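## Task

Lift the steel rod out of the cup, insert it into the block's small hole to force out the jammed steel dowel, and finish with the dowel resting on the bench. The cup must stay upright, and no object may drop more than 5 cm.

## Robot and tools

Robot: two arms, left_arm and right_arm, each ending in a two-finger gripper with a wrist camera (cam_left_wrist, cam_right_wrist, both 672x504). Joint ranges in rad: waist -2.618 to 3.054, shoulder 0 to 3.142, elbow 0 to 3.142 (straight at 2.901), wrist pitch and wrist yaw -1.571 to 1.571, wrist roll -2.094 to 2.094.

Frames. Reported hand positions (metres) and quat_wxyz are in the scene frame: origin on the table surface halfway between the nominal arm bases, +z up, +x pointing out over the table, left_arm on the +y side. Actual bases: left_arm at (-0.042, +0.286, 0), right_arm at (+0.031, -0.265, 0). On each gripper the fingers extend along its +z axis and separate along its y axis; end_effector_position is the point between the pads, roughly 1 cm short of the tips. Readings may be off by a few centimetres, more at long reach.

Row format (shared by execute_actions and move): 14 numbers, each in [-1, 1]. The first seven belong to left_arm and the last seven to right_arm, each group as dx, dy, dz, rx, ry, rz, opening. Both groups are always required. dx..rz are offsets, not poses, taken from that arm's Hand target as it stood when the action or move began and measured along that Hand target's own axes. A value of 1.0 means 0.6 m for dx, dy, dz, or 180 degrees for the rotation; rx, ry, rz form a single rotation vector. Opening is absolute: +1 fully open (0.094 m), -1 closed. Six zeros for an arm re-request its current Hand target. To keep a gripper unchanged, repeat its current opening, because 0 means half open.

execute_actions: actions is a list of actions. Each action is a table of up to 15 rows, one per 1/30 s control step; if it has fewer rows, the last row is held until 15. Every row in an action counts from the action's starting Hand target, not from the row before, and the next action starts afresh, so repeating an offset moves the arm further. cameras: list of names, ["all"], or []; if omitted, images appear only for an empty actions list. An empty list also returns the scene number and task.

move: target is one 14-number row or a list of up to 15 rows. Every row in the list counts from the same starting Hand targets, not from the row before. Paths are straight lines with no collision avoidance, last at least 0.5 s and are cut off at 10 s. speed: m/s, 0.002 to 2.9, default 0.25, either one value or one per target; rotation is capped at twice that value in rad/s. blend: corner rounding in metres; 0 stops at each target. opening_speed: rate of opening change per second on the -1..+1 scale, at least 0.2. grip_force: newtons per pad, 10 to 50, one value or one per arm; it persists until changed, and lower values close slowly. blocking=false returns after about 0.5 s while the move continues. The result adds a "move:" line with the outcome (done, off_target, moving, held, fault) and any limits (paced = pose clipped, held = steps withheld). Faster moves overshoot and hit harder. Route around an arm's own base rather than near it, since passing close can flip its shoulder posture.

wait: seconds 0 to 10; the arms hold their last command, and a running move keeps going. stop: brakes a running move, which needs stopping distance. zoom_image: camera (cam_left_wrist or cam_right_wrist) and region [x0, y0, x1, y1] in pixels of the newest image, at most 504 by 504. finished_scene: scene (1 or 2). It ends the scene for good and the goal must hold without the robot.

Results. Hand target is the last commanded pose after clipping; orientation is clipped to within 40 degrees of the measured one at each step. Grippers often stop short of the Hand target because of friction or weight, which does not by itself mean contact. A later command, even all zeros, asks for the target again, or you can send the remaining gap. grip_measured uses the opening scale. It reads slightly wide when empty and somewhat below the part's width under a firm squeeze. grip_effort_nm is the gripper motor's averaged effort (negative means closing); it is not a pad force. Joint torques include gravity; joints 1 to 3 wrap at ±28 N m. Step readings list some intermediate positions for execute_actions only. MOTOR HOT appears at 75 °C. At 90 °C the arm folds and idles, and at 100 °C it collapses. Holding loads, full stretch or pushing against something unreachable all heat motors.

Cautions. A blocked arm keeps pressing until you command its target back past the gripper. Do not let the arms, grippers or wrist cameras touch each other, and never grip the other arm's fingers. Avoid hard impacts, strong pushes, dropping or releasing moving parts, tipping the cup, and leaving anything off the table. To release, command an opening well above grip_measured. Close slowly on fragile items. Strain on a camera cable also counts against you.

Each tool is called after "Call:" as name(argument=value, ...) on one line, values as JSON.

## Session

Call:
execute_actions(actions=[])

Scene clock: 0.00 s.
left_arm: end_effector_position=(+0.3517, +0.2441, +0.1389) grip_measured=+1.000 grip_effort_nm=n/a end_effector_quat_wxyz=(+0.523, -0.291, +0.789, +0.137) | right_arm: end_effector_position=(+0.3240, -0.2223, +0.2002) grip_measured=+1.000 grip_effort_nm=n/a end_effector_quat_wxyz=(+0.441, +0.118, +0.885, +0.097)
Joint positions: left_arm=[-0.51 1.573 0.841 -0.054 -0.943 -0.779 0.094] | right_arm=[0.185 0.845 0.735 -0.527 0.087 0.415 0.094]
Joint velocities: within noise
Joint torques (N m): no reading
Heat: left arm: 42 °C; right arm: 35 °C.
Hand target: left_arm +0.3538, +0.2448, +0.1498; +0.534, -0.299, +0.780, +0.133 | right_arm +0.3251, -0.2225, +0.2076; +0.449, +0.118, +0.880, +0.099
Tool commands: left_gripper/opening=+1.0 right_gripper/opening=+1.0
camera_calibration:
cam_left_wrist: T_world_to_cam=[[0.611197, -0.786638, 0.0874009, -0.0313036], [-0.558906, -0.507149, -0.656067, 0.45168], [0.560413, 0.352137, -0.749625, -0.0866635], [0, 0, 0, 1]] pos_world=[0.320147, 0.234962, 0.234104]
cam_right_wrist: T_world_to_cam=[[-0.0946609, -0.951109, -0.293992, -0.117996], [-0.880952, 0.217571, -0.420222, 0.45635], [0.463641, 0.219215, -0.858477, 0.161741], [0, 0, 0, 1]] pos_world=[0.315863, -0.246971, 0.295929]

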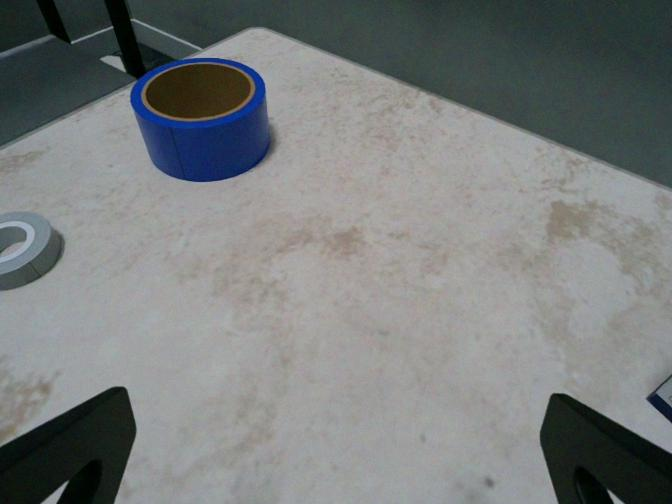

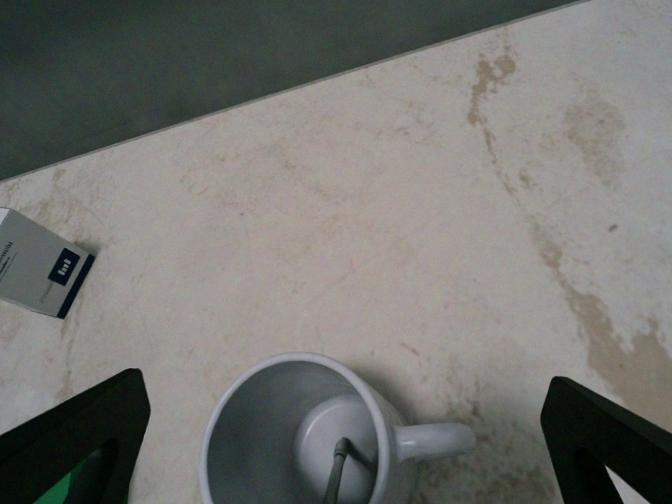

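Call:
zoom_image(camera="cam_right_wrist", region=[180, 330, 480, 504])

Call:
zoom_image(camera="cam_right_wrist", region=[0, 200, 160, 504])

Scaled by 1.680 from the camera's 672x504 image, which has a finer 960x720 frame.

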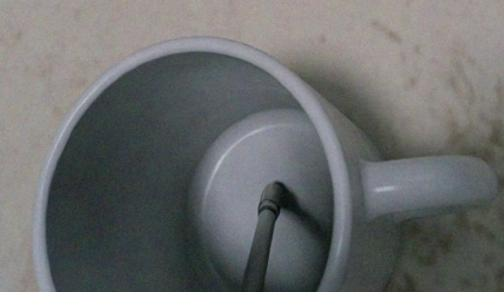

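Scaled by 1.658 from the camera's 672x504 image, which has a finer 960x720 frame.

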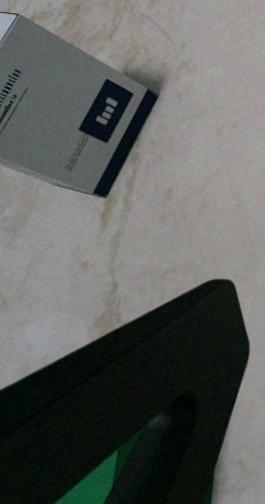

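Call:
move(target=[[-0.1977,-0.0243,-0.0857,0,0,0,1, 0,0,0,0,0,0,1],[-0.0887,-0.1392,-0.3057,0.519,-0.0155,0.1931,1, 0,0,0,0,0,0,1]], speed=0.3, blend=[0.04,0], cameras=["all"])

Scene clock: 55.13 s.
left_arm: end_effector_position=(+0.2758, +0.1007, +0.2618) grip_measured=+1.000 grip_effort_nm=-0.01 end_effector_quat_wxyz=(+0.524, +0.389, +0.683, -0.328) | right_arm: end_effector_position=(+0.3240, -0.2223, +0.2002) grip_measured=+1.000 grip_effort_nm=0.02 end_effector_quat_wxyz=(+0.441, +0.118, +0.885, +0.097)
Joint positions: left_arm=[-0.16 1.188 0.818 -0.018 0.902 0.269 0.094] | right_arm=[0.185 0.845 0.735 -0.527 0.087 0.415 0.094]
Joint torques (N m): left_arm=[0.39 -2.74 10.97 1.31 0.31 0.12] | right_arm=[0.01 -1.01 9.61 1.77 0.06 -0.06]
Heat: left arm: 41 °C; right arm: 39 °C.
Hand target: left_arm +0.2800, +0.0997, +0.2799; +0.539, +0.400, +0.667, -0.324 | right_arm +0.3251, -0.2225, +0.2076; +0.449, +0.118, +0.880, +0.099
Off the commanded pose: left_arm 0.019 m, 3 deg | right_arm 0.007 m, 1 deg.
move: off_target (left_arm)
camera_calibration:
cam_left_wrist: T_world_to_cam=[[-0.869635, -0.492075, 0.0399709, 0.282799], [-0.328857, 0.516987, -0.790302, 0.285669], [0.368224, -0.700419, -0.611412, 0.221274], [0, 0, 0, 1]] pos_world=[0.258398, 0.146456, 0.349751]
cam_right_wrist: T_world_to_cam=[[-0.0946609, -0.951109, -0.293992, -0.117996], [-0.880952, 0.217571, -0.420222, 0.45635], [0.463641, 0.219215, -0.858477, 0.161741], [0, 0, 0, 1]] pos_world=[0.315863, -0.246971, 0.295929]

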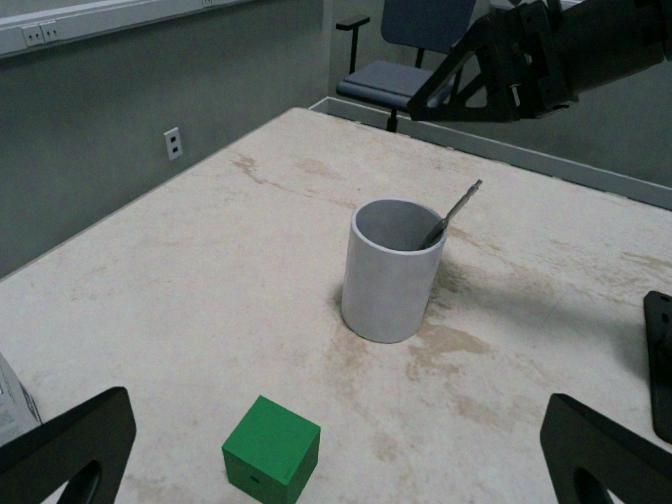

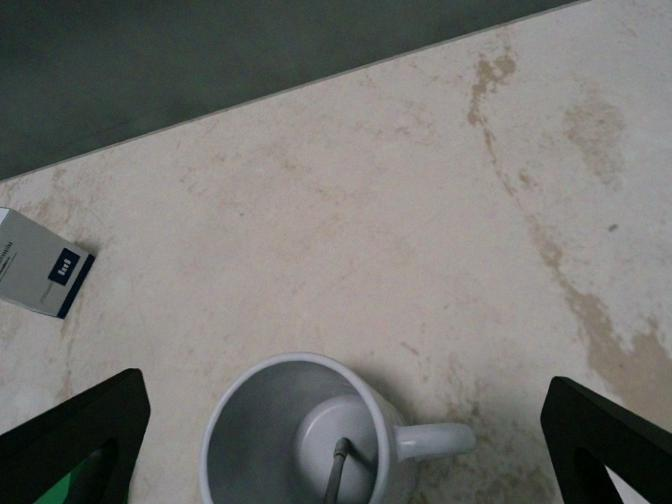

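Call:
zoom_image(camera="cam_left_wrist", region=[320, 150, 520, 360])

Call:
zoom_image(camera="cam_left_wrist", region=[190, 370, 350, 504])

Scaled by 2.400 from the camera's 672x504 image, which has a finer 960x720 frame.

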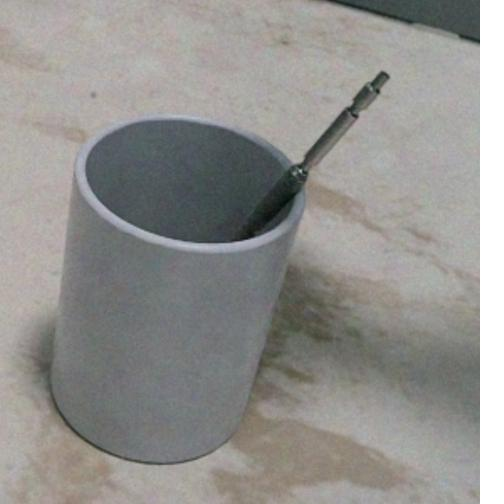

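Scaled by 3.150 from the camera's 672x504 image, which has a finer 960x720 frame.

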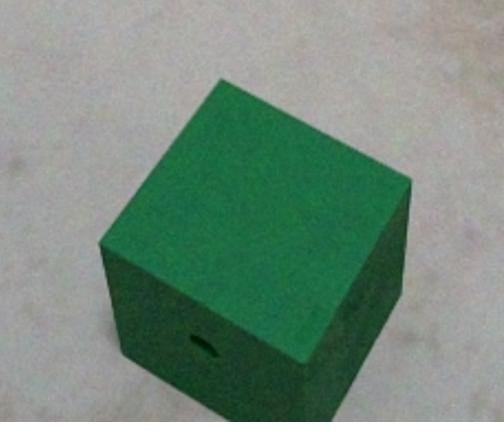

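Call:
move(target=[[0,0,0,0,0,0,1, -0.1278,0.0467,-0.0961,0,0,0,1],[0,0,0,0,0,0,1, -0.0675,0.0727,-0.1705,0.0047,0.1397,-0.1312,1]], speed=0.2, blend=[0.03,0], cameras=["all"])

Scene clock: 235.13 s.
left_arm: end_effector_position=(+0.2757, +0.1007, +0.2618) grip_measured=+1.000 grip_effort_nm=-0.01 end_effector_quat_wxyz=(+0.524, +0.389, +0.683, -0.328) | right_arm: end_effector_position=(+0.2698, -0.2002, +0.3035) grip_measured=+1.000 grip_effort_nm=0.02 end_effector_quat_wxyz=(+0.251, -0.079, +0.964, +0.024)
Joint positions: left_arm=[-0.16 1.188 0.818 -0.019 0.902 0.27 0.094] | right_arm=[0.296 1.214 1.642 -1.491 0.062 0.125 0.094]
Joint torques (N m): left_arm=[0.32 -2.77 10.93 1.35 0.36 0.11] | right_arm=[0.44 -1.33 8.85 1.08 0.12 -0.1]
Heat: left arm: 38 °C; right arm: 40 °C.
Hand target: left_arm +0.2800, +0.0997, +0.2800; +0.539, +0.400, +0.666, -0.324 | right_arm +0.2700, -0.2000, +0.3098; +0.258, -0.084, +0.962, +0.022
Off the commanded pose: left_arm 0.019 m, 3 deg | right_arm 0.006 m, 1 deg.
move: off_target (left_arm)
camera_calibration:
cam_left_wrist: T_world_to_cam=[[-0.8701, -0.491271, 0.0397359, 0.28275], [-0.328204, 0.517363, -0.790328, 0.285475], [0.367707, -0.700705, -0.611395, 0.221409], [0, 0, 0, 1]] pos_world=[0.258301, 0.146355, 0.349752]
cam_right_wrist: T_world_to_cam=[[0.182881, -0.982522, -0.0347142, -0.231571], [-0.982134, -0.180988, -0.0515428, 0.282818], [0.0443591, 0.0435202, -0.998067, 0.391009], [0, 0, 0, 1]] pos_world=[0.30277, -0.193354, 0.396792]

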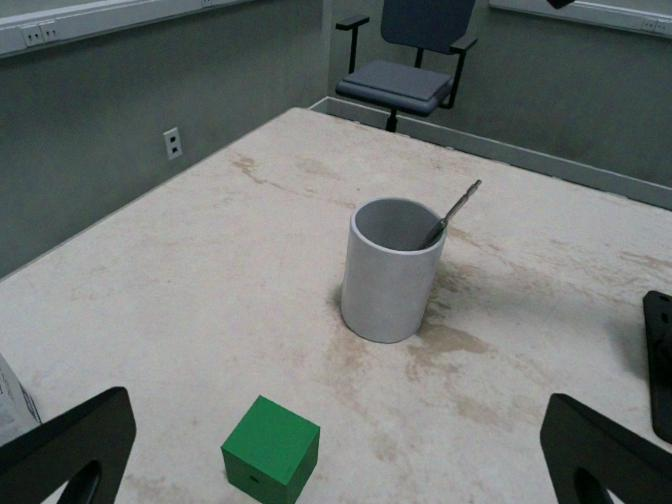

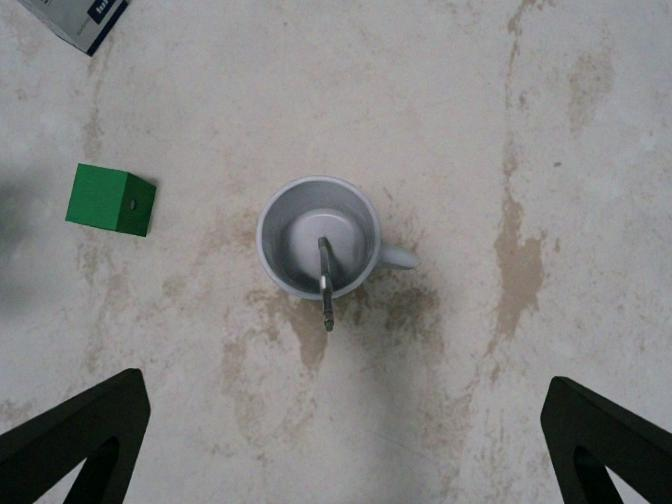

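Call:
zoom_image(camera="cam_right_wrist", region=[240, 160, 440, 350])

Call:
zoom_image(camera="cam_right_wrist", region=[50, 150, 180, 250])

Call:
zoom_image(camera="cam_right_wrist", region=[285, 220, 375, 350])

Scaled by 2.520 from the camera's 672x504 image, which has a finer 960x720 frame.

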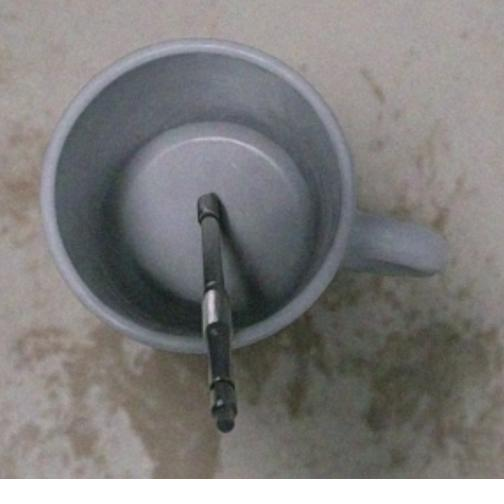

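Scaled by 3.877 from the camera's 672x504 image, which has a finer 960x720 frame.

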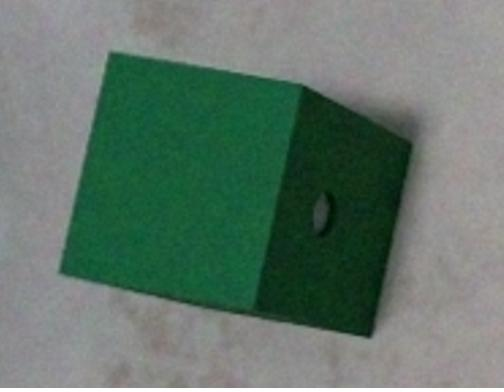

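Scaled by 3.877 from the camera's 672x504 image, which has a finer 960x720 frame.

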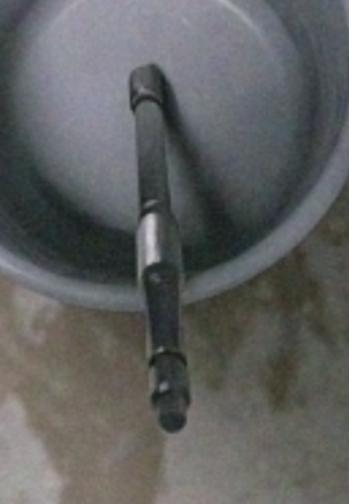

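Call:
move(target=[0,0,0,0,0,0,1, 0.1343,0.0077,0.1372,-0.0443,-0.0719,-0.06,0.4], speed=0.15, cameras=["all"])

Call:
zoom_image(camera="cam_right_wrist", region=[240, 250, 440, 450])

Scene clock: 366.03 s.
left_arm: end_effector_position=(+0.2757, +0.1007, +0.2618) grip_measured=+1.000 grip_effort_nm=-0.01 end_effector_quat_wxyz=(+0.524, +0.389, +0.683, -0.328) | right_arm: end_effector_position=(+0.2400, -0.2021, +0.1968) grip_measured=+0.402 grip_effort_nm=-0.09 end_effector_quat_wxyz=(+0.352, -0.185, +0.915, +0.069)
Joint positions: left_arm=[-0.16 1.188 0.818 -0.019 0.902 0.27 0.094] | right_arm=[0.146 0.704 0.846 -0.993 -0.159 -0.184 0.066]
Joint torques (N m): left_arm=[0.32 -2.74 10.96 1.33 0.36 0.12] | right_arm=[-0.44 0.49 7.34 1.63 -0.15 -0.09]
Heat: left arm: 40 °C; right arm: 37 °C.
Hand target: left_arm +0.2800, +0.0997, +0.2800; +0.539, +0.400, +0.666, -0.324 | right_arm +0.2410, -0.2004, +0.1982; +0.359, -0.189, +0.911, +0.074
Off the commanded pose: left_arm 0.019 m, 3 deg | right_arm 0.002 m, 1 deg.
move: off_target (left_arm)
camera_calibration:
cam_left_wrist: T_world_to_cam=[[-0.8701, -0.491271, 0.0397359, 0.28275], [-0.328204, 0.517363, -0.790328, 0.285475], [0.367707, -0.700705, -0.611395, 0.221409], [0, 0, 0, 1]] pos_world=[0.258301, 0.146355, 0.349752]
cam_right_wrist: T_world_to_cam=[[0.409609, -0.912051, -0.0195722, -0.274926], [-0.88014, -0.389452, -0.271441, 0.224464], [0.239946, 0.128411, -0.962256, 0.249089], [0, 0, 0, 1]] pos_world=[0.250404, -0.195314, 0.295235]

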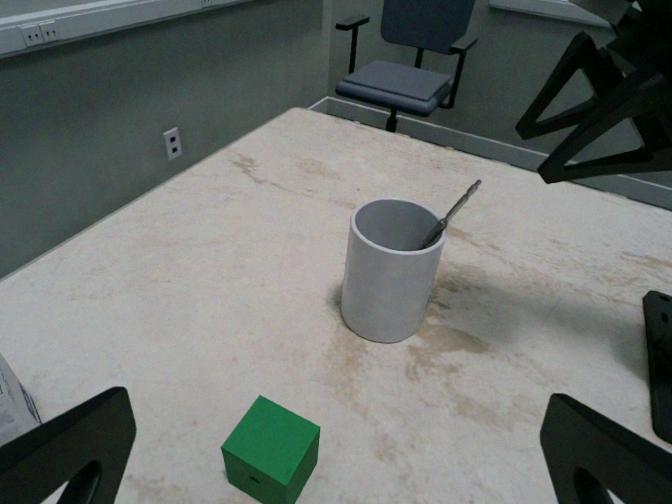

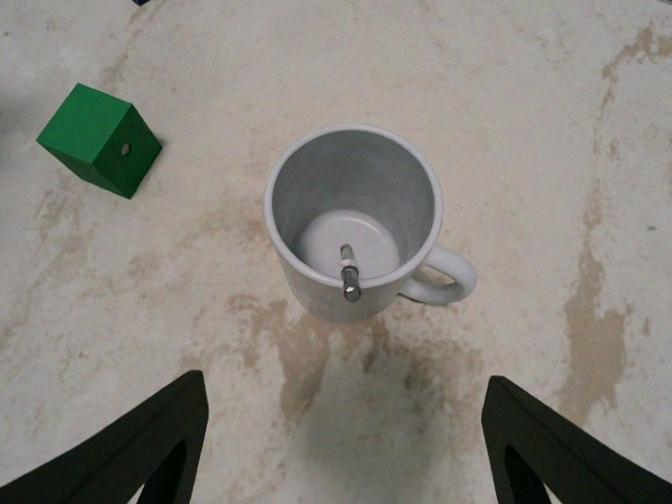

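Scaled by 2.520 from the camera's 672x504 image, which has a finer 960x720 frame.

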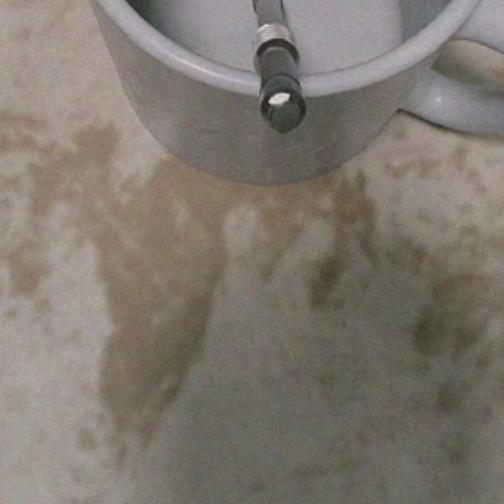

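Call:
move(target=[0,0,0,0,0,0,1, -0.0022,-0.0035,0.075,0,0,0,0.2], speed=0.1, cameras=["all"])

Call:
zoom_image(camera="cam_right_wrist", region=[240, 220, 440, 420])

Call:
zoom_image(camera="cam_left_wrist", region=[320, 60, 672, 340])

Scene clock: 409.60 s.
left_arm: end_effector_position=(+0.2757, +0.1007, +0.2618) grip_measured=+1.000 grip_effort_nm=-0.01 end_effector_quat_wxyz=(+0.524, +0.389, +0.683, -0.328) | right_arm: end_effector_position=(+0.2691, -0.1902, +0.1659) grip_measured=+0.202 grip_effort_nm=-0.09 end_effector_quat_wxyz=(+0.355, -0.191, +0.912, +0.075)
Joint positions: left_arm=[-0.16 1.188 0.818 -0.019 0.902 0.27 0.094] | right_arm=[0.181 0.79 0.73 -0.78 -0.152 -0.165 0.056]
Joint torques (N m): left_arm=[0.35 -2.8 11.03 1.34 0.35 0.11] | right_arm=[0.46 0.02 7.94 1.65 0.02 0.04]
Heat: left arm: 40 °C; right arm: 36 °C.
Hand target: left_arm +0.2800, +0.0997, +0.2800; +0.539, +0.400, +0.666, -0.324 | right_arm +0.2710, -0.1898, +0.1664; +0.359, -0.189, +0.911, +0.074
Off the commanded pose: left_arm 0.019 m, 3 deg | right_arm 0.002 m, 1 deg.
move: off_target (left_arm)
camera_calibration:
cam_left_wrist: T_world_to_cam=[[-0.8701, -0.491271, 0.0397359, 0.28275], [-0.328204, 0.517363, -0.790328, 0.285475], [0.367707, -0.700705, -0.611395, 0.221409], [0, 0, 0, 1]] pos_world=[0.258301, 0.146355, 0.349752]
cam_right_wrist: T_world_to_cam=[[0.423685, -0.905475, -0.0246043, -0.278305], [-0.872539, -0.400678, -0.279522, 0.2434], [0.243242, 0.139898, -0.959824, 0.211775], [0, 0, 0, 1]] pos_world=[0.278777, -0.1841, 0.264455]

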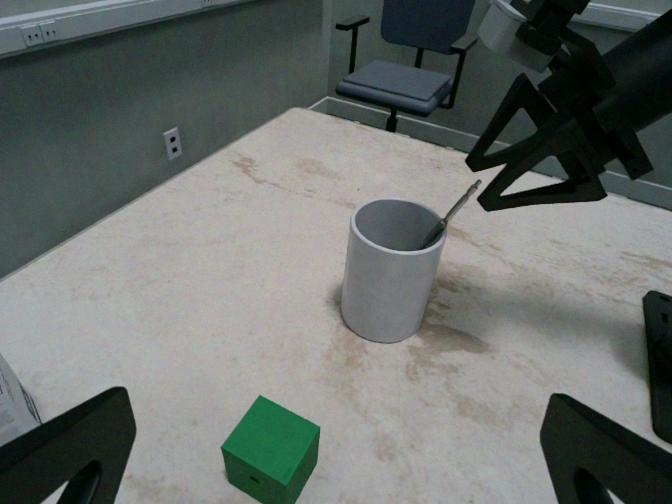

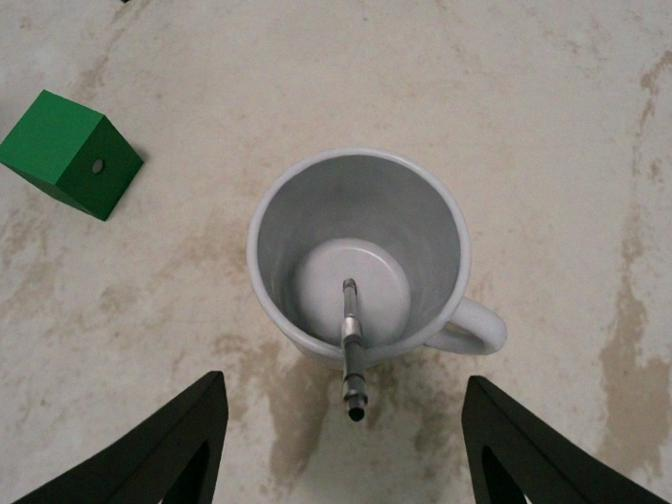

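Scaled by 2.520 from the camera's 672x504 image, which has a finer 960x720 frame.

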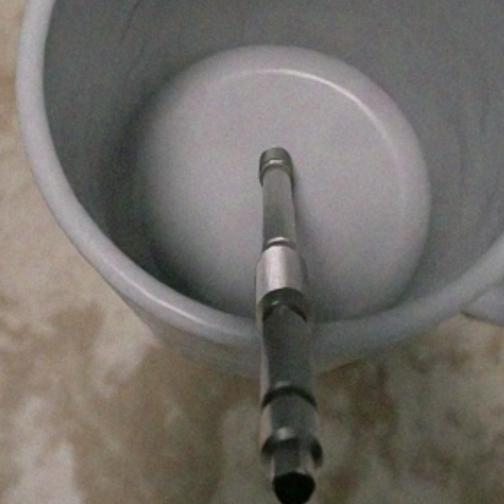

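Scaled by 1.432 from the camera's 672x504 image, which has a finer 960x720 frame.

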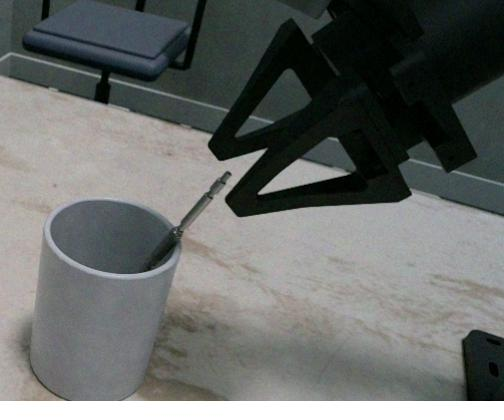

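Call:
move(target=[0,0,0,0,0,0,1, 0.003,-0.0038,0.0295,0,0,0,0.0], speed=0.06, cameras=["cam_right_wrist"])

Call:
zoom_image(camera="cam_right_wrist", region=[220, 260, 480, 504])

Scene clock: 434.60 s.
left_arm: end_effector_position=(+0.2757, +0.1007, +0.2618) grip_measured=+1.000 grip_effort_nm=-0.01 end_effector_quat_wxyz=(+0.524, +0.389, +0.683, -0.328) | right_arm: end_effector_position=(+0.2802, -0.1881, +0.1523) grip_measured=+0.002 grip_effort_nm=-0.09 end_effector_quat_wxyz=(+0.356, -0.191, +0.912, +0.075)
Joint positions: left_arm=[-0.16 1.188 0.818 -0.019 0.902 0.27 0.094] | right_arm=[0.181 0.832 0.686 -0.693 -0.151 -0.164 0.047]
Joint torques (N m): left_arm=[0.43 -2.74 10.96 1.36 0.36 0.12] | right_arm=[0.47 -0.29 7.92 1.69 0.01 0.04]
Heat: left arm: 41 °C; right arm: 37 °C.
Hand target: left_arm +0.2800, +0.0997, +0.2800; +0.539, +0.400, +0.666, -0.324 | right_arm +0.2818, -0.1877, +0.1520; +0.359, -0.189, +0.911, +0.074
Off the commanded pose: left_arm 0.019 m, 3 deg | right_arm 0.002 m, 1 deg.
move: off_target (left_arm)
camera_calibration:
cam_right_wrist: T_world_to_cam=[[0.423181, -0.905721, -0.0242149, -0.281393], [-0.872362, -0.400084, -0.280921, 0.250472], [0.244748, 0.140005, -0.959425, 0.195334], [0, 0, 0, 1]] pos_world=[0.289775, -0.182002, 0.250958]
Images, in order (width x height): cam_right_wrist 672x504.

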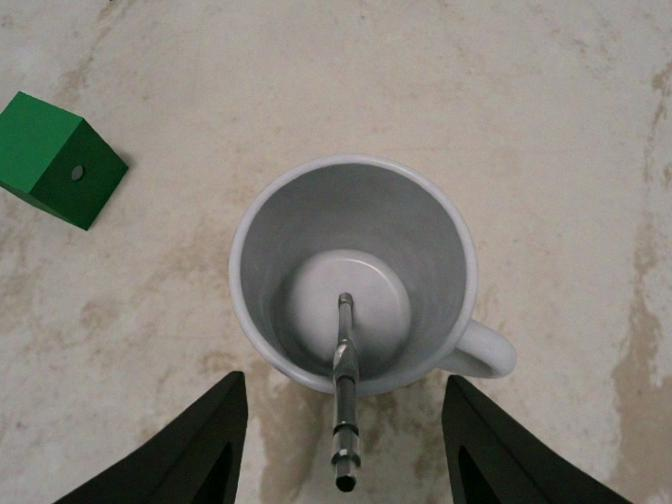

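Scaled by 1.938 from the camera's 672x504 image, which has a finer 960x720 frame.

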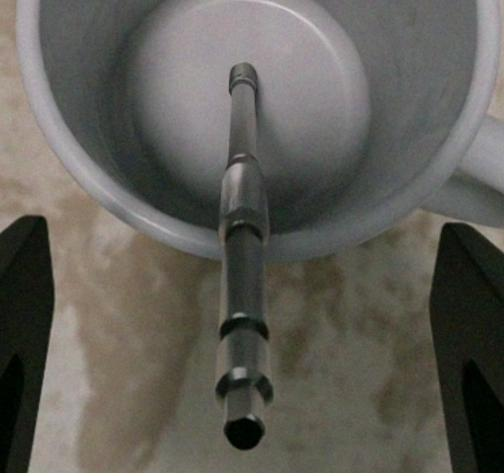

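Call:
move(target=[0,0,0,0,0,0,1, 0,0,0,0,0,0,-1], opening_speed=0.5, cameras=["cam_right_wrist"])

Call:
zoom_image(camera="cam_right_wrist", region=[220, 260, 480, 504])

Scene clock: 446.87 s.
left_arm: end_effector_position=(+0.2757, +0.1007, +0.2618) grip_measured=+1.000 grip_effort_nm=-0.01 end_effector_quat_wxyz=(+0.524, +0.389, +0.683, -0.328) | right_arm: end_effector_position=(+0.2804, -0.1883, +0.1524) grip_measured=-0.888 grip_effort_nm=-0.99 end_effector_quat_wxyz=(+0.356, -0.191, +0.912, +0.075)
Joint positions: left_arm=[-0.16 1.188 0.818 -0.019 0.902 0.27 0.094] | right_arm=[0.181 0.832 0.686 -0.692 -0.15 -0.164 0.005]
Joint torques (N m): left_arm=[0.36 -2.67 10.99 1.34 0.36 0.12] | right_arm=[0.47 -0.28 7.92 1.67 0 0.04]
Heat: left arm: 41 °C; right arm: 38 °C.
Hand target: left_arm +0.2800, +0.0997, +0.2800; +0.539, +0.400, +0.666, -0.324 | right_arm +0.2818, -0.1877, +0.1520; +0.359, -0.189, +0.911, +0.074
Off the commanded pose: left_arm 0.019 m, 3 deg | right_arm 0.002 m, 0 deg.
move: off_target (left_arm)
camera_calibration:
cam_right_wrist: T_world_to_cam=[[0.422538, -0.906049, -0.0231867, -0.281654], [-0.87242, -0.399655, -0.281354, 0.25075], [0.245654, 0.139111, -0.959324, 0.19497], [0, 0, 0, 1]] pos_world=[0.289874, -0.182102, 0.251059]
Images, in order (width x height): cam_right_wrist 672x504.

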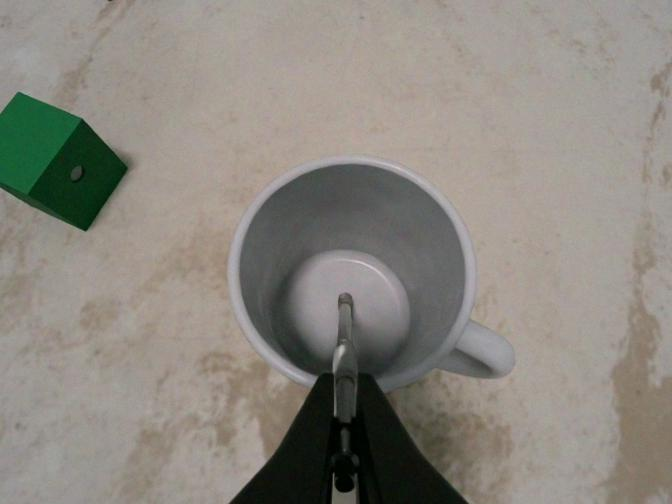

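Scaled by 1.938 from the camera's 672x504 image, which has a finer 960x720 frame.

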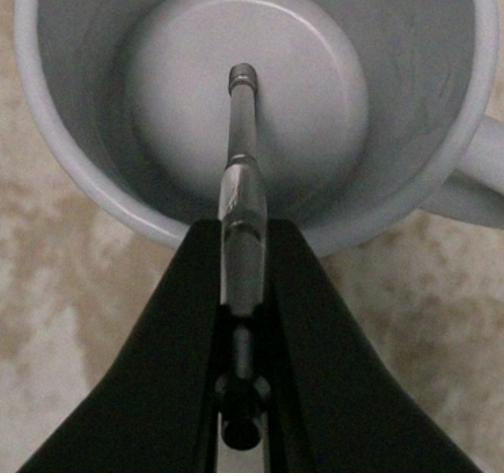

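Call:
move(target=[[0,0,0,0,0,0,1, -0.0393,0,-0.0317,0,0,0,-1],[0,0,0,0,0,0,1, -0.181,-0.001,-0.1732,0,0,0,-1]], speed=[0.06,0.12], blend=[0.01,0], cameras=["all"])

Scene clock: 459.97 s.
left_arm: end_effector_position=(+0.2757, +0.1007, +0.2618) grip_measured=+1.000 grip_effort_nm=-0.01 end_effector_quat_wxyz=(+0.524, +0.389, +0.683, -0.328) | right_arm: end_effector_position=(+0.2884, -0.1852, +0.2925) grip_measured=-0.889 grip_effort_nm=-1.01 end_effector_quat_wxyz=(+0.348, -0.191, +0.915, +0.075)
Joint positions: left_arm=[-0.16 1.188 0.818 -0.019 0.902 0.27 0.094] | right_arm=[0.19 1.056 1.366 -1.165 -0.145 -0.158 0.005]
Joint torques (N m): left_arm=[0.4 -2.85 10.93 1.33 0.35 0.13] | right_arm=[0.5 -0.94 9.68 1.48 0.01 0.04]
Heat: left arm: 41 °C; right arm: 38 °C.
Hand target: left_arm +0.2800, +0.0997, +0.2800; +0.539, +0.400, +0.666, -0.324 | right_arm +0.2897, -0.1847, +0.3022; +0.359, -0.189, +0.911, +0.074
Off the commanded pose: left_arm 0.019 m, 3 deg | right_arm 0.010 m, 1 deg.
move: off_target (left_arm)
camera_calibration:
cam_left_wrist: T_world_to_cam=[[-0.8701, -0.491271, 0.0397359, 0.28275], [-0.328204, 0.517363, -0.790328, 0.285475], [0.367707, -0.700705, -0.611395, 0.221409], [0, 0, 0, 1]] pos_world=[0.258301, 0.146355, 0.349752]
cam_right_wrist: T_world_to_cam=[[0.422841, -0.905784, -0.0275727, -0.277814], [-0.876763, -0.401222, -0.265155, 0.294516], [0.22911, 0.136293, -0.963812, 0.332523], [0, 0, 0, 1]] pos_world=[0.299508, -0.178794, 0.390921]

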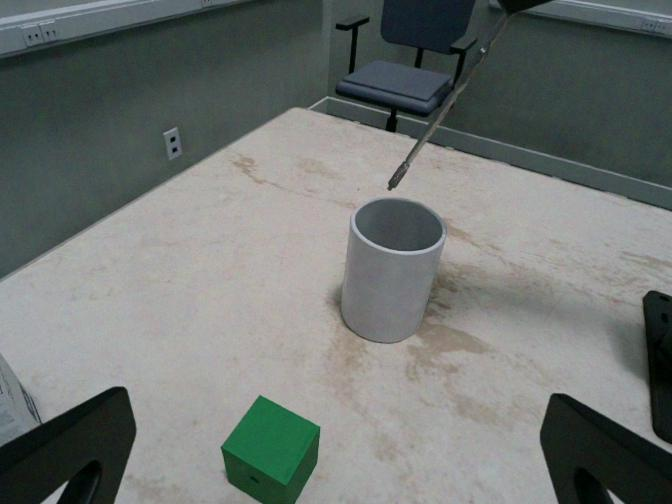

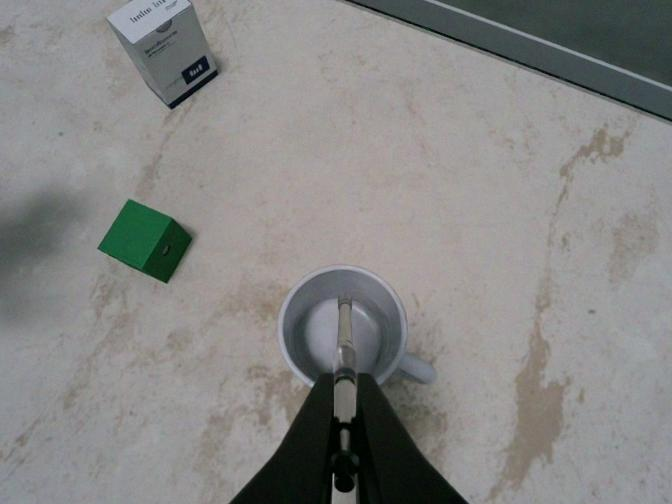

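Call:
zoom_image(camera="cam_left_wrist", region=[370, 0, 550, 210])

Scaled by 2.400 from the camera's 672x504 image, which has a finer 960x720 frame.

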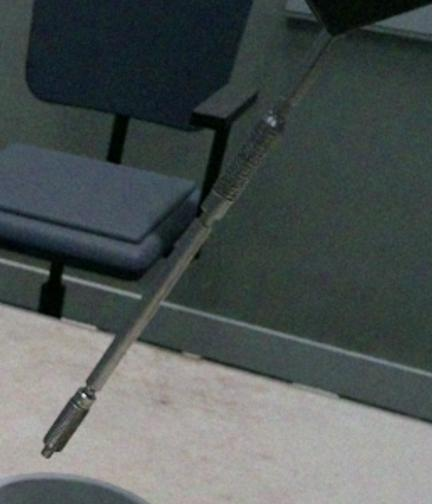

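Call:
move(target=[0.1145,0.1618,-0.1777,0.1169,0.0662,0.1315,0.4, 0,0,0,0,0,0,-1], speed=0.2)

Scene clock: 562.43 s.
left_arm: end_effector_position=(+0.3058, +0.2517, +0.2248) grip_measured=+0.403 grip_effort_nm=-0.15 end_effector_quat_wxyz=(+0.440, +0.625, +0.598, -0.242) | right_arm: end_effector_position=(+0.2882, -0.1853, +0.2924) grip_measured=-0.889 grip_effort_nm=-1.01 end_effector_quat_wxyz=(+0.347, -0.191, +0.915, +0.075)
Joint positions: left_arm=[0.337 1.835 1.634 -1.542 1.044 2.073 0.066] | right_arm=[0.19 1.056 1.366 -1.166 -0.145 -0.158 0.005]
Joint torques (N m): left_arm=[-0.36 -7.12 8.83 -0.28 0.69 0.12] | right_arm=[0.47 -0.94 9.69 1.5 0.01 0.05]
Heat: left arm: 41 °C; right arm: 39 °C.
Hand target: left_arm +0.3100, +0.2500, +0.2349; +0.441, +0.649, +0.553, -0.280 | right_arm +0.2897, -0.1847, +0.3021; +0.359, -0.189, +0.911, +0.074
Off the commanded pose: left_arm 0.011 m, 7 deg | right_arm 0.010 m, 1 deg.
joint sent to its limit (left arm) — joint 4 (wrist pitch), lower limit; joint 6 (wrist roll), upper limit. The joint targets are off in orientation, not in position.
move: off_target (left_arm)

Call:
move(target=[[-0.041,-0.103,0.0725,-0.2509,-0.0537,-0.1697,0.2, 0.0263,0.1987,-0.0313,0.0405,0.1107,0.063,-1],[-0.041,-0.103,0.0725,-0.2509,-0.0537,-0.1697,0.2, 0.1572,0.1987,0.109,0.0405,0.1107,0.063,-1]], speed=0.12, cameras=["all"])

Scene clock: 841.87 s.
left_arm: end_effector_position=(+0.2513, +0.2005, +0.2189) grip_measured=+0.203 grip_effort_nm=-0.15 end_effector_quat_wxyz=(+0.603, +0.243, +0.731, -0.207) | right_arm: end_effector_position=(+0.2178, -0.0850, +0.1841) grip_measured=-0.889 grip_effort_nm=-1.01 end_effector_quat_wxyz=(+0.181, -0.089, +0.979, +0.012)
Joint positions: left_arm=[0.113 0.803 0.414 0.124 0.77 0.176 0.057] | right_arm=[0.929 1.28 1.235 -1.261 0.255 0.722 0.005]
Joint torques (N m): left_arm=[-0.38 -1.55 5.97 1.68 0.04 -0.11] | right_arm=[0.58 -4.67 7.32 0.96 0.41 0.06]
Heat: left arm: 35 °C; right arm: 39 °C.
Hand target: left_arm +0.2500, +0.2001, +0.2198; +0.610, +0.243, +0.726, -0.204 | right_arm +0.2200, -0.0851, +0.1898; +0.199, -0.085, +0.976, +0.017
Off the commanded pose: left_arm 0.002 m, 1 deg | right_arm 0.006 m, 2 deg.
move: done
camera_calibration:
cam_left_wrist: T_world_to_cam=[[-0.597211, -0.802009, 0.010972, 0.312388], [-0.464744, 0.334854, -0.819686, 0.269266], [0.653722, -0.494625, -0.572707, 0.152463], [0, 0, 0, 1]] pos_world=[0.212032, 0.235785, 0.304603]
cam_right_wrist: T_world_to_cam=[[0.193094, -0.980972, -0.0201984, -0.11784], [-0.976461, -0.194141, 0.0939847, 0.217377], [-0.0961177, 0.00157506, -0.995369, 0.295774], [0, 0, 0, 1]] pos_world=[0.263444, -0.073862, 0.271593]

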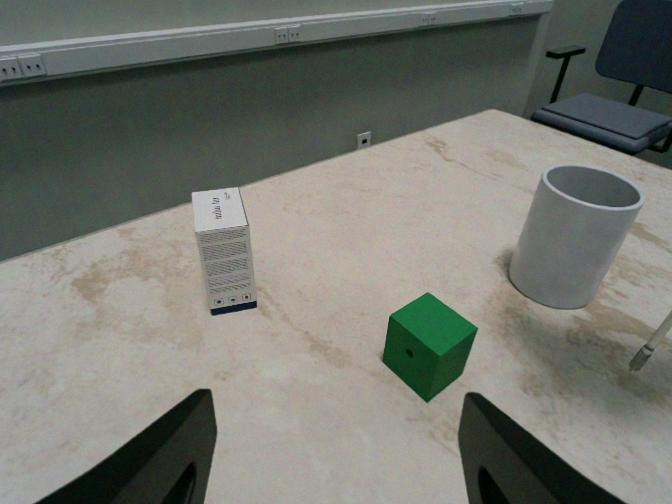

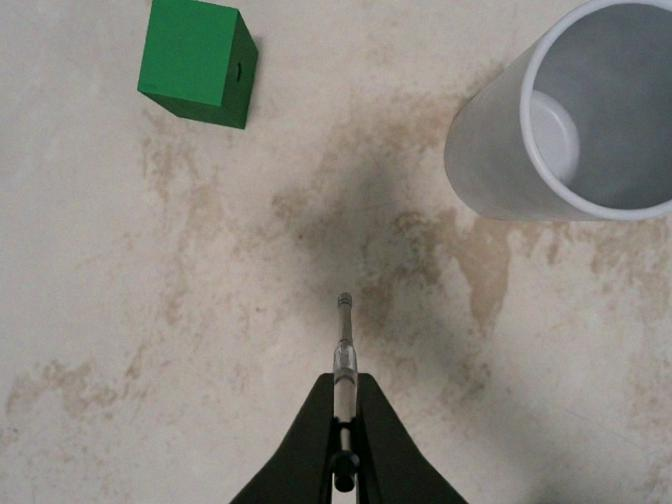

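Call:
move(target=[0,0,0,0,0,0,0.2, 0.0183,0,0.0429,0,0,0,-1], speed=0.06, cameras=["all"])

Call:
zoom_image(camera="cam_right_wrist", region=[270, 250, 430, 400])

Call:
zoom_image(camera="cam_left_wrist", region=[552, 280, 672, 420])

Scene clock: 854.17 s.
left_arm: end_effector_position=(+0.2513, +0.2005, +0.2189) grip_measured=+0.203 grip_effort_nm=-0.15 end_effector_quat_wxyz=(+0.603, +0.243, +0.731, -0.207) | right_arm: end_effector_position=(+0.2178, -0.0852, +0.1560) grip_measured=-0.889 grip_effort_nm=-1.01 end_effector_quat_wxyz=(+0.181, -0.089, +0.979, +0.011)
Joint positions: left_arm=[0.113 0.803 0.414 0.124 0.77 0.176 0.057] | right_arm=[0.929 1.265 1.112 -1.155 0.255 0.722 0.005]
Joint torques (N m): left_arm=[-0.4 -1.62 6.05 1.68 0.05 -0.08] | right_arm=[0.58 -4.9 7.35 0.95 0.41 0.05]
Heat: left arm: 35 °C; right arm: 39 °C.
Hand target: left_arm +0.2500, +0.2001, +0.2198; +0.610, +0.243, +0.726, -0.204 | right_arm +0.2200, -0.0851, +0.1619; +0.199, -0.085, +0.976, +0.017
Off the commanded pose: left_arm 0.002 m, 1 deg | right_arm 0.006 m, 2 deg.
move: done
camera_calibration:
cam_left_wrist: T_world_to_cam=[[-0.597211, -0.802009, 0.010972, 0.312388], [-0.464744, 0.334854, -0.819686, 0.269266], [0.653722, -0.494625, -0.572707, 0.152463], [0, 0, 0, 1]] pos_world=[0.212032, 0.235785, 0.304603]
cam_right_wrist: T_world_to_cam=[[0.192605, -0.981093, -0.0189923, -0.118682], [-0.976499, -0.193539, 0.0948285, 0.219859], [-0.0967113, 0.000281487, -0.995312, 0.267749], [0, 0, 0, 1]] pos_world=[0.263445, -0.0739618, 0.243391]

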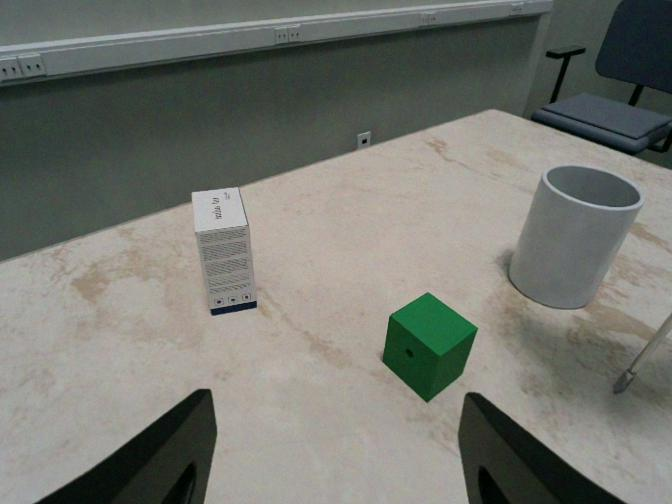

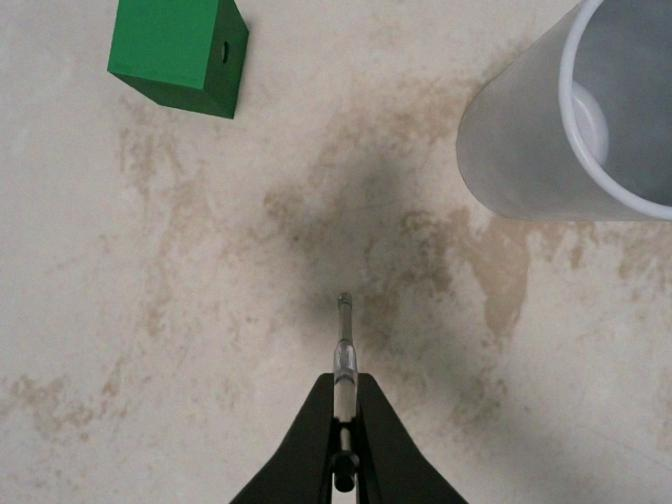

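Scaled by 3.150 from the camera's 672x504 image, which has a finer 960x720 frame.

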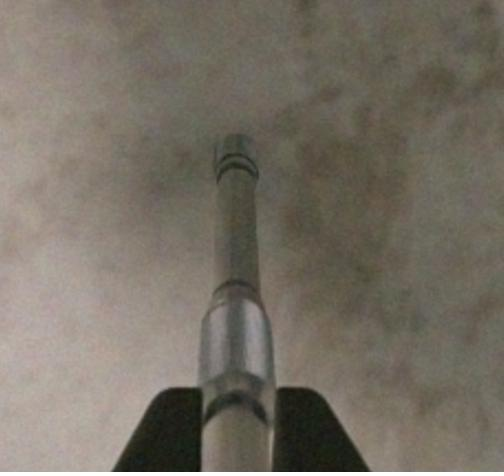

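Scaled by 3.600 from the camera's 672x504 image, which has a finer 960x720 frame.

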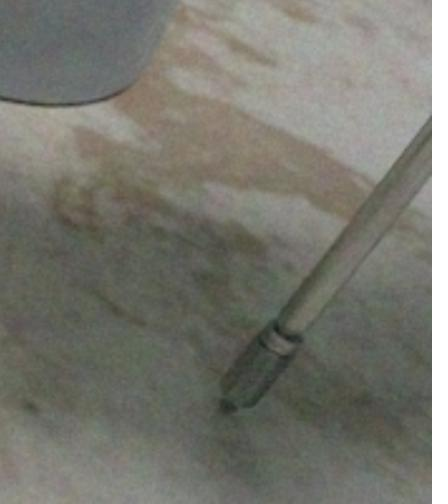

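Call:
move(target=[0,0,0,0,0,0,0.2, 0.0065,0,0.0153,0,0,0,-1], speed=0.04, grip_force=[50, 20], cameras=["cam_left_wrist"])

Call:
zoom_image(camera="cam_left_wrist", region=[552, 280, 672, 420])

Scene clock: 860.30 s.
left_arm: end_effector_position=(+0.2513, +0.2005, +0.2189) grip_measured=+0.203 grip_effort_nm=-0.15 end_effector_quat_wxyz=(+0.603, +0.243, +0.731, -0.207) | right_arm: end_effector_position=(+0.2209, -0.0842, +0.1540) grip_measured=-0.876 grip_effort_nm=-0.46 end_effector_quat_wxyz=(+0.195, -0.087, +0.977, +0.017)
Joint positions: left_arm=[0.113 0.803 0.414 0.124 0.77 0.176 0.057] | right_arm=[0.931 1.248 1.082 -1.113 0.269 0.722 0.006]
Joint torques (N m): left_arm=[-0.42 -1.54 6.04 1.67 0.03 -0.08] | right_arm=[0.44 -3.55 6.32 0.9 0.23 0.05]
Heat: left arm: 35 °C; right arm: 39 °C.
Hand target: left_arm +0.2500, +0.2001, +0.2198; +0.610, +0.243, +0.726, -0.204 | right_arm +0.2200, -0.0850, +0.1519; +0.199, -0.085, +0.976, +0.017
Off the commanded pose: left_arm 0.002 m, 1 deg | right_arm 0.002 m, 0 deg.
grip_force (N): 50, 20
move: done
camera_calibration:
cam_left_wrist: T_world_to_cam=[[-0.597211, -0.802009, 0.010972, 0.312388], [-0.464744, 0.334854, -0.819686, 0.269266], [0.653722, -0.494625, -0.572707, 0.152463], [0, 0, 0, 1]] pos_world=[0.212032, 0.235785, 0.304603]
Images, in order (width x height): cam_left_wrist 672x504.

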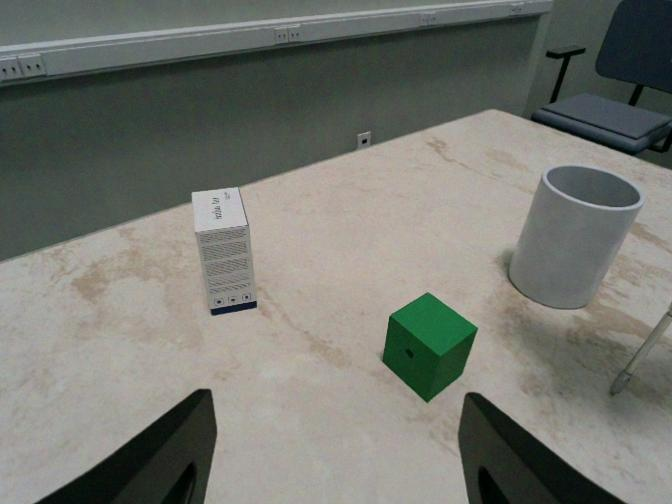

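Scaled by 3.600 from the camera's 672x504 image, which has a finer 960x720 frame.

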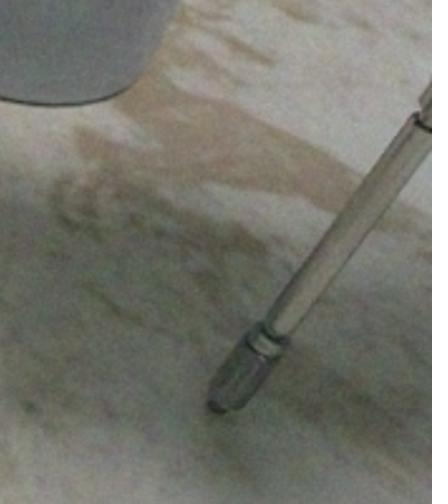

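Call:
move(target=[0,0,0,0,0,0,0.2, -0.054,0.0023,0.0323,0,0,0,-1], speed=0.04, grip_force=[50, 20], cameras=["all"])

Call:
zoom_image(camera="cam_right_wrist", region=[250, 180, 450, 504])

Call:
zoom_image(camera="cam_left_wrist", region=[552, 280, 672, 420])

Scene clock: 875.93 s.
left_arm: end_effector_position=(+0.2513, +0.2005, +0.2189) grip_measured=+0.203 grip_effort_nm=-0.15 end_effector_quat_wxyz=(+0.603, +0.243, +0.731, -0.207) | right_arm: end_effector_position=(+0.2601, -0.0769, +0.1499) grip_measured=-0.876 grip_effort_nm=-0.46 end_effector_quat_wxyz=(+0.215, -0.080, +0.973, +0.020)
Joint positions: left_arm=[0.113 0.803 0.414 0.124 0.77 0.176 0.057] | right_arm=[0.834 1.329 1.107 -0.998 0.265 0.632 0.006]
Joint torques (N m): left_arm=[-0.42 -1.57 5.98 1.67 0.01 -0.08] | right_arm=[-0.35 -2.63 8.79 0.64 -0.1 -0.13]
Heat: left arm: 35 °C; right arm: 38 °C.
Hand target: left_arm +0.2500, +0.2001, +0.2198; +0.610, +0.243, +0.726, -0.204 | right_arm +0.2566, -0.0772, +0.1467; +0.199, -0.085, +0.976, +0.017
Off the commanded pose: left_arm 0.002 m, 1 deg | right_arm 0.005 m, 2 deg.
grip_force (N): 50, 20
move: done
camera_calibration:
cam_left_wrist: T_world_to_cam=[[-0.597211, -0.802009, 0.010972, 0.312388], [-0.464744, 0.334854, -0.819686, 0.269266], [0.653722, -0.494625, -0.572707, 0.152463], [0, 0, 0, 1]] pos_world=[0.212032, 0.235785, 0.304603]
cam_right_wrist: T_world_to_cam=[[0.18015, -0.983073, -0.0333612, -0.113569], [-0.983217, -0.180963, 0.0231679, 0.27683], [-0.0288129, 0.0286276, -0.999175, 0.250901], [0, 0, 0, 1]] pos_world=[0.299873, -0.0687338, 0.240491]

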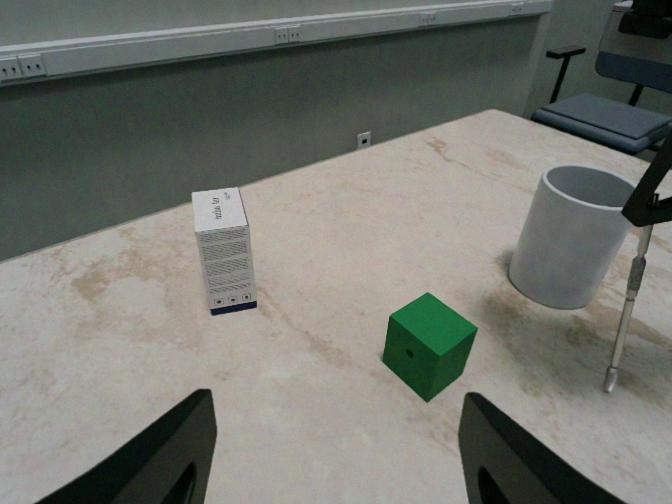

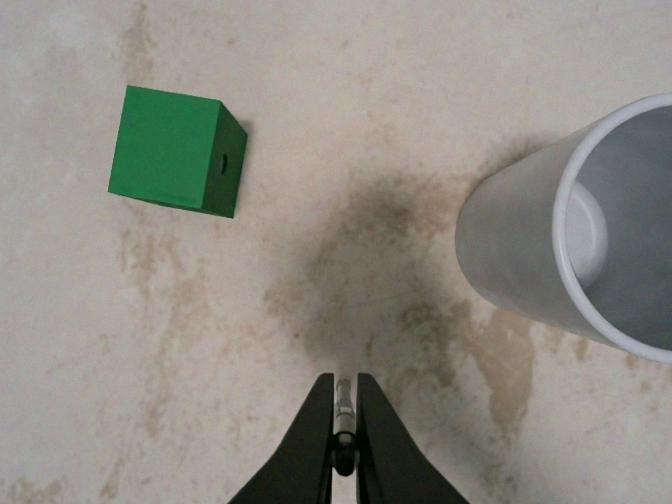

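Scaled by 1.556 from the camera's 672x504 image, which has a finer 960x720 frame.

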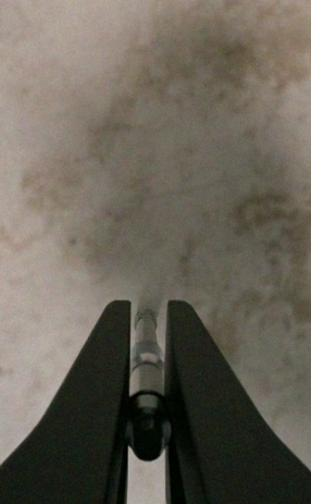

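Scaled by 3.600 from the camera's 672x504 image, which has a finer 960x720 frame.

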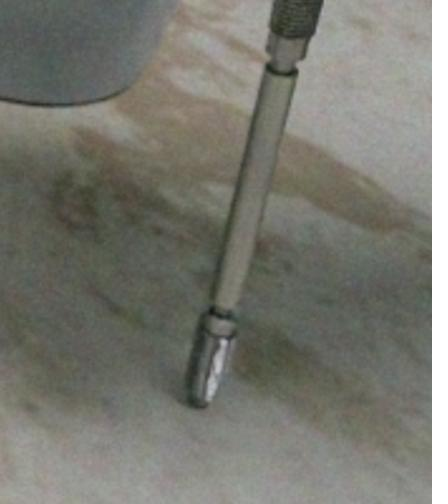

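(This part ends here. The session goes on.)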